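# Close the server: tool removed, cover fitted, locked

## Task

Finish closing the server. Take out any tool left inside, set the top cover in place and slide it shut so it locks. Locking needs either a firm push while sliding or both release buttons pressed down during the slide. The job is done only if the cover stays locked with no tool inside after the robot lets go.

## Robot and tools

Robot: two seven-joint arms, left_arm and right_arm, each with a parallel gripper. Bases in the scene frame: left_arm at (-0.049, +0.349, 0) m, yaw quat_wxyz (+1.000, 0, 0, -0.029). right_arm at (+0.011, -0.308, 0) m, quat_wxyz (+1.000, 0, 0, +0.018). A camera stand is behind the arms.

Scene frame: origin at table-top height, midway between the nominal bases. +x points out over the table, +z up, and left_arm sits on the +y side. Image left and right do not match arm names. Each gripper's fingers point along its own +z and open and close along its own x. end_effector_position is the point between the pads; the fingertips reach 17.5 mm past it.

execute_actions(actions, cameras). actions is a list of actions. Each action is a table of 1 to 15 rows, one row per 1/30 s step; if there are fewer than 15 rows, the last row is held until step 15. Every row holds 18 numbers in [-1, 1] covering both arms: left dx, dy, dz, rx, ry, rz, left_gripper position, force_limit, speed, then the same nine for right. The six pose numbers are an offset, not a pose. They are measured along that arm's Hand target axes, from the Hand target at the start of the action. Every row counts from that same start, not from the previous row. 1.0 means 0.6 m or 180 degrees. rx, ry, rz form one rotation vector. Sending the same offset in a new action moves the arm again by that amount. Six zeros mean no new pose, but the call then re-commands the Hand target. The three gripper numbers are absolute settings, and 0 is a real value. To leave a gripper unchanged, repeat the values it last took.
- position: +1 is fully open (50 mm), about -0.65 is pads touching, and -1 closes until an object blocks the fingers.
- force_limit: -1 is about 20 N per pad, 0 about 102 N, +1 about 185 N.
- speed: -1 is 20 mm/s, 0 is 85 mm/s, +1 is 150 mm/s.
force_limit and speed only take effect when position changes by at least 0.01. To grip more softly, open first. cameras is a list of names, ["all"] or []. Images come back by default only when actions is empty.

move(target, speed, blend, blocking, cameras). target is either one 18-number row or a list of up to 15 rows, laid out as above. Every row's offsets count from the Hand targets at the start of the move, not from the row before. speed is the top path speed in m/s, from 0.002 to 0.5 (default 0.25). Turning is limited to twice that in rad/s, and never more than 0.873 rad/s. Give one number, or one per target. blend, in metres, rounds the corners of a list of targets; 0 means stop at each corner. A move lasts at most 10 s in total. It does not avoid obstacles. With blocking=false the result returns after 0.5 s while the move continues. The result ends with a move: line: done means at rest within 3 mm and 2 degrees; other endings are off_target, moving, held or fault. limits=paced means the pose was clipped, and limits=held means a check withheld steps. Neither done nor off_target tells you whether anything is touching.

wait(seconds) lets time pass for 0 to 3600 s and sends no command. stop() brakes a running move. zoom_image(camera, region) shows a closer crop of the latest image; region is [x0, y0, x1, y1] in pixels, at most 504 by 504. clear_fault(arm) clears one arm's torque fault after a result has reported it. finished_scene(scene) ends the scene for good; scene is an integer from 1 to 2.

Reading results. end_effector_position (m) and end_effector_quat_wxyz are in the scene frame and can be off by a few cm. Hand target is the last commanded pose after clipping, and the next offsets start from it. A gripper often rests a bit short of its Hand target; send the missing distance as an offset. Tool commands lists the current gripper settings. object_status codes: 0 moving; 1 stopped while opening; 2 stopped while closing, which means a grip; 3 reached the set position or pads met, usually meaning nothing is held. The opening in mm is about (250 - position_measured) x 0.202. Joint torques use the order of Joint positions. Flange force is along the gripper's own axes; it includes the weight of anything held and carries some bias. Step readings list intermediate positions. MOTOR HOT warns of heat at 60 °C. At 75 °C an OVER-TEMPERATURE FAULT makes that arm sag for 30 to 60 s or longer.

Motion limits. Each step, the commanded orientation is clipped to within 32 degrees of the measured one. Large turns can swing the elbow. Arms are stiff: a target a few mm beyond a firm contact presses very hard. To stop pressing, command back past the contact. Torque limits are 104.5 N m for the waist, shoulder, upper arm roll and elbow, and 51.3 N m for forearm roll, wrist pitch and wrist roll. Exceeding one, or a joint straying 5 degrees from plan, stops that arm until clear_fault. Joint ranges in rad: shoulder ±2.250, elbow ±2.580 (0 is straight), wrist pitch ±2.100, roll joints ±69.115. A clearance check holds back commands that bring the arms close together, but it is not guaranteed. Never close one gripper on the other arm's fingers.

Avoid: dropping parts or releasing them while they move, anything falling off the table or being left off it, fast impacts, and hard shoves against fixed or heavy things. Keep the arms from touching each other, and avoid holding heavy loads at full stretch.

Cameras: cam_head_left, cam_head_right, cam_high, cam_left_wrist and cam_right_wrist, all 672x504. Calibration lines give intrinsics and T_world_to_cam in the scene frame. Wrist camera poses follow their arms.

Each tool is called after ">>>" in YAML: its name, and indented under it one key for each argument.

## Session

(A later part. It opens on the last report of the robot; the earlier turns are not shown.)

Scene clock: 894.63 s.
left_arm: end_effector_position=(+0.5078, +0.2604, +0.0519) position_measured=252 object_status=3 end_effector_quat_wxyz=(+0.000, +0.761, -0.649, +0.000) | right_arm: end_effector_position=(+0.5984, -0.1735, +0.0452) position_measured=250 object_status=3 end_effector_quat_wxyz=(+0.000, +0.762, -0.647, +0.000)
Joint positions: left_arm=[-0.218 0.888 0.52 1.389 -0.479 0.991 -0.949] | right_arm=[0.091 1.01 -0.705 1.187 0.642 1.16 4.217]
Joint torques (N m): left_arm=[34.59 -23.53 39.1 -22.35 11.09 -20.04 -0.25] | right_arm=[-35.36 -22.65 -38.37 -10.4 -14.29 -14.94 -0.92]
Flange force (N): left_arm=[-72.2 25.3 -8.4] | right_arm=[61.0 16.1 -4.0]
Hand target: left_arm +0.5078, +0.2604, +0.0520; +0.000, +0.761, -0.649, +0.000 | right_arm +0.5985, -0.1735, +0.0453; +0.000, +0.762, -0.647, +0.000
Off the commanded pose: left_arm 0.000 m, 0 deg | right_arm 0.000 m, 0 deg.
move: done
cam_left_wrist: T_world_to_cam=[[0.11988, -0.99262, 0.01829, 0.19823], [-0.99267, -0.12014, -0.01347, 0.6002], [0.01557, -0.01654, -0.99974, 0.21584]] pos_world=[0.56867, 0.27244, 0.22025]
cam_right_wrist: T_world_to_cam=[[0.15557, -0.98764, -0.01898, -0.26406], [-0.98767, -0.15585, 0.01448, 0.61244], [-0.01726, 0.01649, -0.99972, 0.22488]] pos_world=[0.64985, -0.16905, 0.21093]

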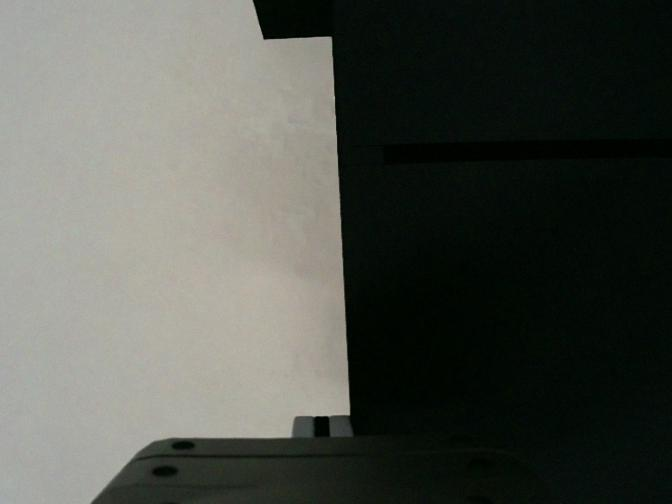

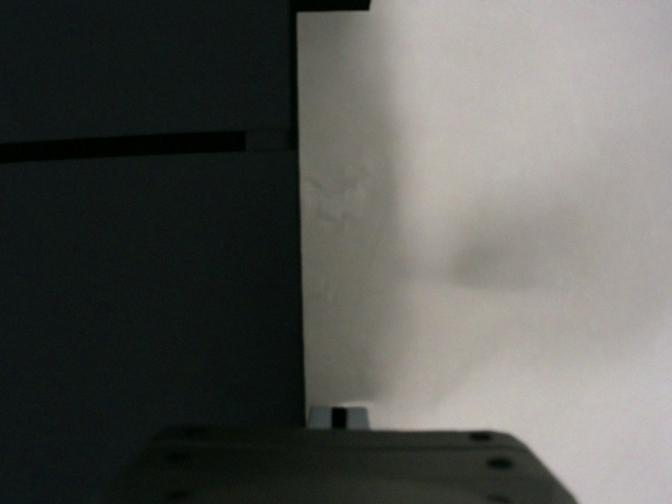

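>>> move:
  target:
    - [0.0012,0,-0.0004,0,0,0,-0.7,-0.8,0,-0.0016,0,0,0,0,0,-0.7,-0.8,0]
    - [0.0012,-0.0092,-0.0004,0,0,0,-0.7,-0.8,0,-0.0016,-0.0092,0,0,0,0,-0.7,-0.8,0]
  speed: 0.02
  cameras: ["cam_left_wrist","cam_right_wrist"]

>>> zoom_image:
  camera: "cam_right_wrist"
  region: [230, 100, 310, 180]

>>> zoom_image:
  camera: "cam_left_wrist"
  region: [325, 120, 405, 200]

Scene clock: 900.00 s.
left_arm: end_effector_position=(+0.5132, +0.2605, +0.0522) position_measured=252 object_status=3 end_effector_quat_wxyz=(+0.000, +0.761, -0.649, +0.000) | right_arm: end_effector_position=(+0.6037, -0.1716, +0.0453) position_measured=250 object_status=3 end_effector_quat_wxyz=(+0.000, +0.762, -0.647, +0.000)
Joint positions: left_arm=[-0.215 0.898 0.521 1.364 -0.479 1.005 -0.955] | right_arm=[0.083 1.021 -0.704 1.159 0.642 1.174 4.224]
Joint torques (N m): left_arm=[40.15 -22.24 44.02 -24.3 12.96 -23.45 -0.32] | right_arm=[-39.42 -20.89 -41.13 -9.77 -15.91 -16.33 -1.02]
Flange force (N): left_arm=[-83.5 31.0 -13.2] | right_arm=[67.5 17.9 -7.8]
Hand target: left_arm +0.5134, +0.2606, +0.0522; +0.000, +0.761, -0.649, +0.000 | right_arm +0.6038, -0.1716, +0.0453; +0.000, +0.762, -0.647, +0.000
Off the commanded pose: left_arm 0.000 m, 0 deg | right_arm 0.000 m, 0 deg.
move: done
cam_left_wrist: T_world_to_cam=[[0.11979, -0.99263, 0.01817, 0.19775], [-0.99268, -0.12004, -0.01329, 0.60562], [0.01537, -0.01644, -0.99975, 0.21615]] pos_world=[0.57417, 0.27254, 0.22055]
cam_right_wrist: T_world_to_cam=[[0.15557, -0.98764, -0.019, -0.2631], [-0.98767, -0.15585, 0.01458, 0.61793], [-0.01736, 0.01649, -0.99971, 0.225]] pos_world=[0.65515, -0.16725, 0.21093]

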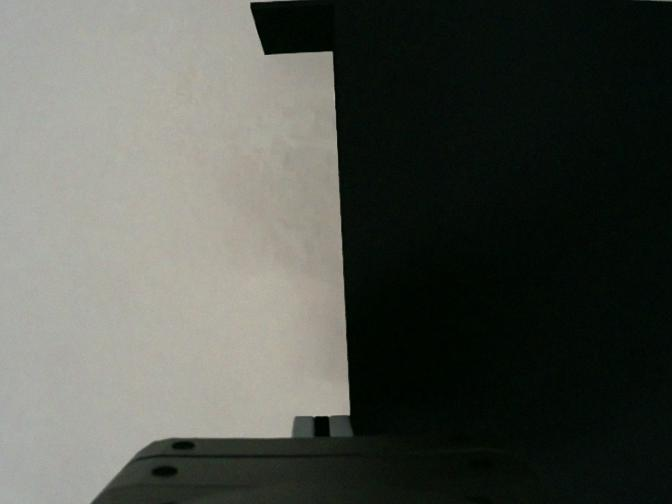

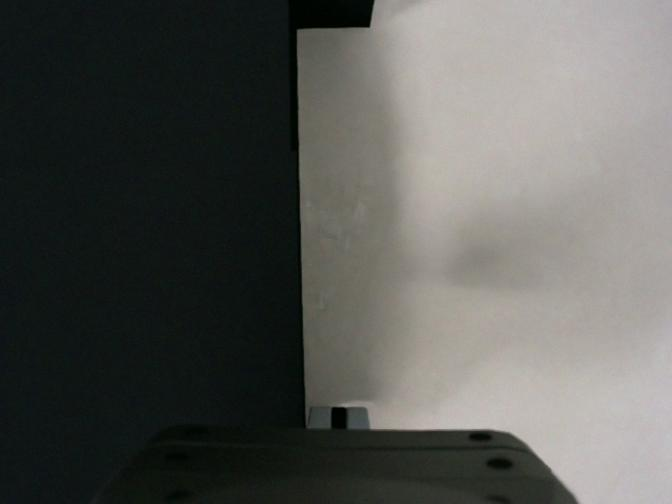

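Scaled by 6.300.

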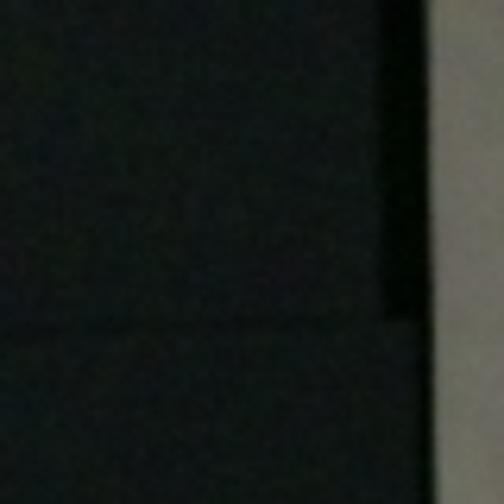

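Scaled by 6.300.

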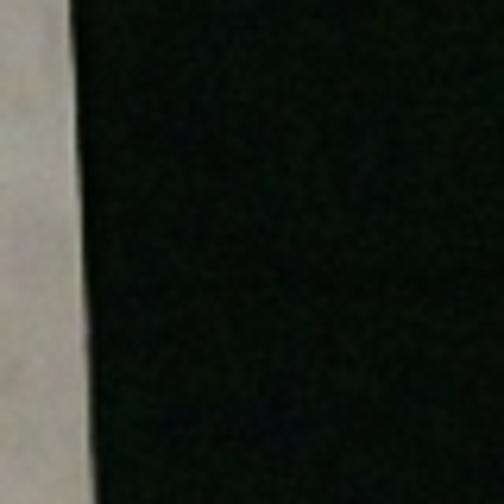

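>>> move:
  target:
    - [0.0008,0,-0.0003,0,0,0,-0.7,-0.8,0,-0.0012,0,0,0,0,0,-0.7,-0.8,0]
    - [0.0008,-0.0045,-0.0003,0,0,0,-0.7,-0.8,0,-0.0012,-0.005,0,0,0,0,-0.7,-0.8,0]
  speed: 0.02

>>> move:
  target: [0,0.013,0,0,0,0,-0.7,-0.8,0,0,0.013,0,0,0,0,-0.7,-0.8,0]
  speed: 0.02
  cameras: ["cam_left_wrist","cam_right_wrist"]

>>> zoom_image:
  camera: "cam_right_wrist"
  region: [230, 100, 310, 180]

>>> zoom_image:
  camera: "cam_left_wrist"
  region: [325, 110, 405, 190]

Scene clock: 908.47 s.
left_arm: end_effector_position=(+0.5161, +0.2606, +0.0524) position_measured=252 object_status=3 end_effector_quat_wxyz=(+0.000, +0.761, -0.649, +0.000) | right_arm: end_effector_position=(+0.6066, -0.1705, +0.0452) position_measured=250 object_status=3 end_effector_quat_wxyz=(+0.000, +0.762, -0.647, +0.000)
Joint positions: left_arm=[-0.214 0.903 0.521 1.352 -0.48 1.012 -0.958] | right_arm=[0.079 1.027 -0.703 1.144 0.642 1.181 4.228]
Joint torques (N m): left_arm=[42.71 -26.56 47.53 -26.54 14.01 -24.5 -0.39] | right_arm=[-42.92 -25.66 -45.25 -11.98 -17.33 -17.68 -1.06]
Flange force (N): left_arm=[-87.9 31.7 -5.7] | right_arm=[73.1 20.2 -0.1]
Hand target: left_arm +0.5161, +0.2605, +0.0524; +0.000, +0.761, -0.649, +0.000 | right_arm +0.6066, -0.1704, +0.0453; +0.000, +0.762, -0.647, +0.000
Off the commanded pose: left_arm 0.000 m, 0 deg | right_arm 0.000 m, 0 deg.
move: done

Scene clock: 909.10 s.
left_arm: end_effector_position=(+0.5084, +0.2592, +0.0524) position_measured=252 object_status=3 end_effector_quat_wxyz=(+0.000, +0.761, -0.649, +0.000) | right_arm: end_effector_position=(+0.5989, -0.1718, +0.0453) position_measured=250 object_status=3 end_effector_quat_wxyz=(+0.000, +0.762, -0.647, +0.000)
Joint positions: left_arm=[-0.216 0.889 0.521 1.385 -0.479 0.994 -0.948] | right_arm=[0.087 1.011 -0.704 1.183 0.641 1.162 4.215]
Joint torques (N m): left_arm=[45.48 -27.91 50.65 -8.07 18.86 -9.99 -0.6] | right_arm=[-44.55 -26.78 -48.27 0.29 -22.66 -7.43 -0.77]
Flange force (N): left_arm=[-78.0 -16.6 18.0] | right_arm=[73.8 -17.4 17.7]
Hand target: left_arm +0.5085, +0.2593, +0.0524; +0.000, +0.761, -0.649, +0.000 | right_arm +0.5989, -0.1717, +0.0453; +0.000, +0.762, -0.647, +0.000
Off the commanded pose: left_arm 0.000 m, 0 deg | right_arm 0.000 m, 0 deg.
move: done
cam_left_wrist: T_world_to_cam=[[0.11978, -0.99263, 0.01841, 0.19699], [-0.99267, -0.12004, -0.01366, 0.60068], [0.01577, -0.01664, -0.99974, 0.21623]] pos_world=[0.56927, 0.27124, 0.22075]
cam_right_wrist: T_world_to_cam=[[0.15548, -0.98766, -0.01896, -0.2624], [-0.98769, -0.15576, 0.01438, 0.61324], [-0.01716, 0.01649, -0.99972, 0.22479]] pos_world=[0.65035, -0.16735, 0.21093]

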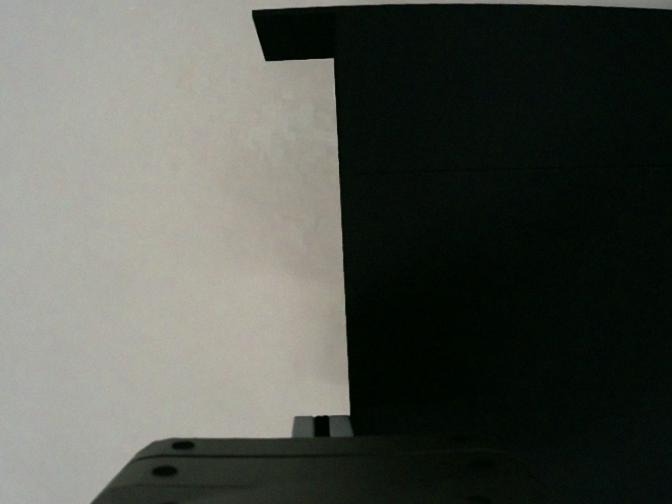

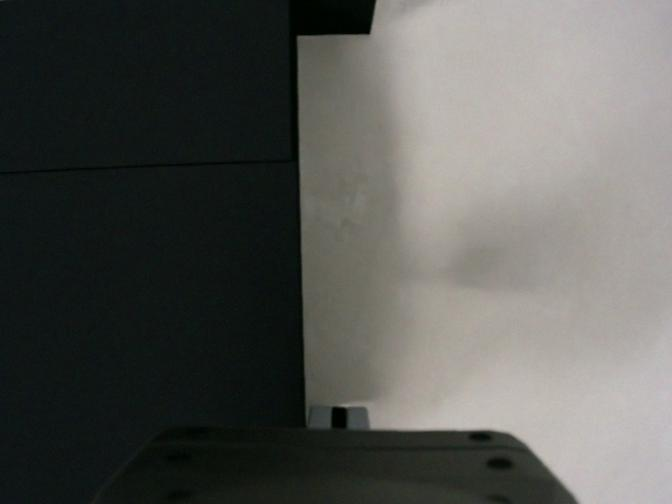

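Scaled by 6.300.

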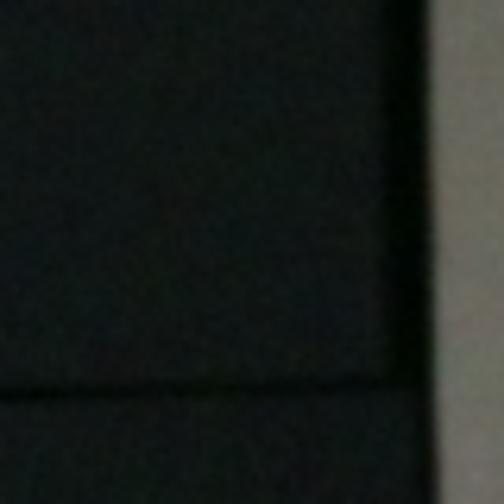

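Scaled by 6.300.

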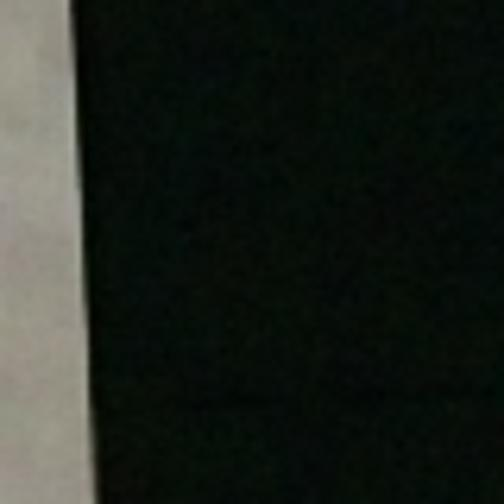

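>>> move:
  target:
    - [0,-0.0105,0,0,0,0,-0.7,-0.8,0,0,-0.0105,0,0,0,0,-0.7,-0.8,0]
    - [0,-0.008,0,0,0,0,-0.7,-0.8,0,0,-0.008,0,0,0,0,-0.7,-0.8,0]
    - [-0.045,-0.008,0,0,0,0,-0.7,-0.8,0,0.045,-0.008,0,0,0,0,-0.7,-0.8,0]
    - [-0.045,-0.008,-0.15,0,0,0,-0.7,-0.8,0,0.045,-0.008,-0.15,0,0,0,-0.7,-0.8,0]
  speed: [0.02,0.02,0.04,0.1]
  blend: [0,0,0.005,0]
  cameras: ["cam_left_wrist","cam_right_wrist","cam_head_left","cam_high"]

>>> zoom_image:
  camera: "cam_high"
  region: [220, 200, 450, 360]

>>> zoom_image:
  camera: "cam_head_left"
  region: [170, 190, 390, 320]

Scene clock: 919.90 s.
left_arm: end_effector_position=(+0.5089, +0.2867, +0.1425) position_measured=252 object_status=3 end_effector_quat_wxyz=(+0.000, +0.761, -0.649, +0.000) | right_arm: end_effector_position=(+0.6080, -0.1975, +0.1354) position_measured=250 object_status=3 end_effector_quat_wxyz=(+0.000, +0.762, -0.647, +0.000)
Joint positions: left_arm=[-0.286 0.773 0.575 1.3 -0.422 1.189 -1.041] | right_arm=[0.126 0.917 -0.742 1.061 0.582 1.354 4.317]
Joint torques (N m): left_arm=[1.81 -21.49 5.15 -7.88 0.12 0.06 0.3] | right_arm=[0.72 -23.16 -4.64 -7.15 0.22 -0.18 -0.07]
Flange force (N): left_arm=[-4.1 0.4 -0.6] | right_arm=[-1.3 -2.7 -3.0]
Hand target: left_arm +0.5089, +0.2867, +0.1424; +0.000, +0.761, -0.649, +0.000 | right_arm +0.6080, -0.1976, +0.1353; +0.000, +0.762, -0.647, +0.000
Off the commanded pose: left_arm 0.000 m, 0 deg | right_arm 0.000 m, 0 deg.
move: done
cam_left_wrist: T_world_to_cam=[[0.11988, -0.99262, 0.01832, 0.22244], [-0.99266, -0.12014, -0.01367, 0.60572], [0.01577, -0.01654, -0.99974, 0.30672]] pos_world=[0.56977, 0.29864, 0.31085]
cam_right_wrist: T_world_to_cam=[[0.15558, -0.98764, -0.01903, -0.28761], [-0.98768, -0.15585, 0.01417, 0.61686], [-0.01696, 0.01659, -0.99972, 0.31543]] pos_world=[0.65935, -0.19315, 0.30113]
Images, in order (width x height): cam_head_left 672x504, cam_high 672x504, cam_left_wrist 672x504, cam_right_wrist 672x504.

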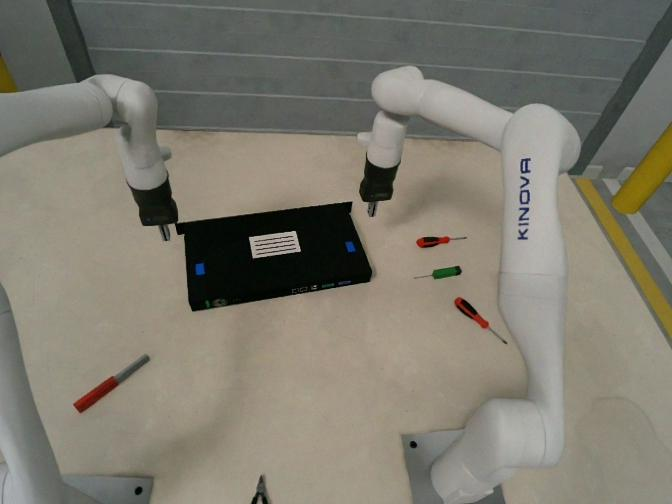

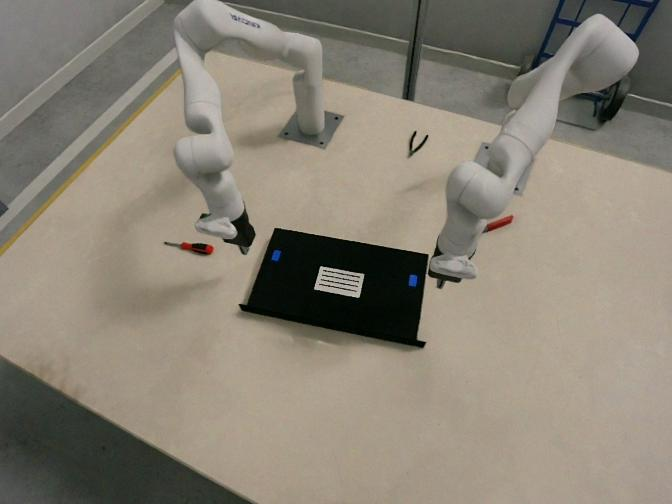

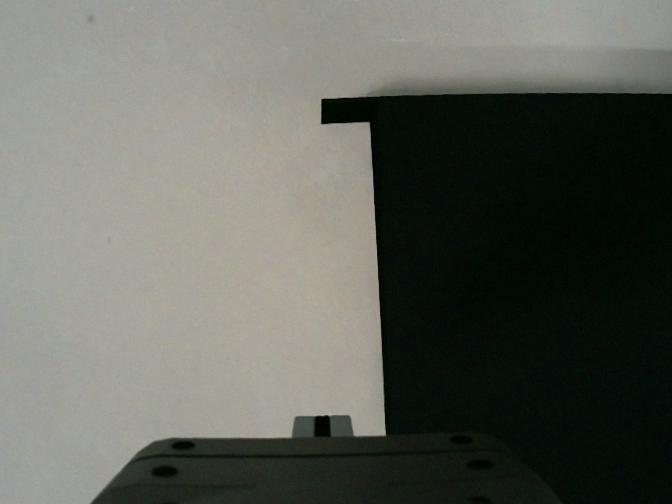

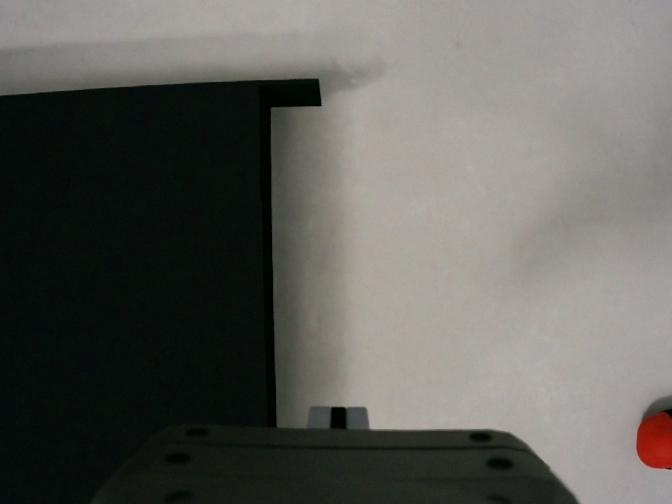

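Scaled by 2.191 from the camera's image (finer frame: 960x720).

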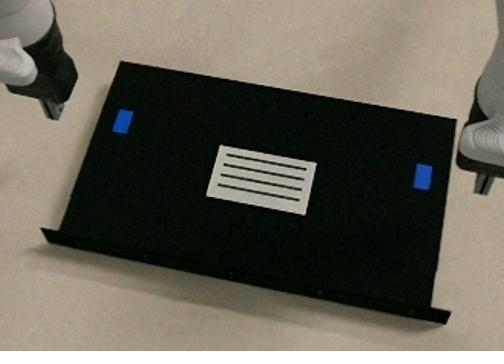

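Scaled by 2.291 from the camera's image (finer frame: 960x720).

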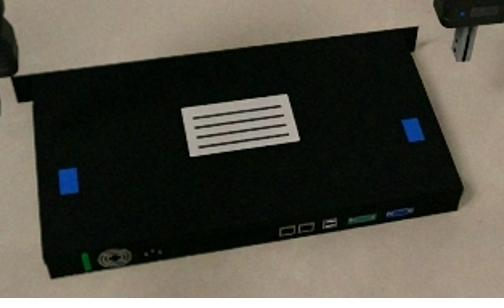

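>>> finished_scene:
  scene: 2

The scene is finished: the task was done.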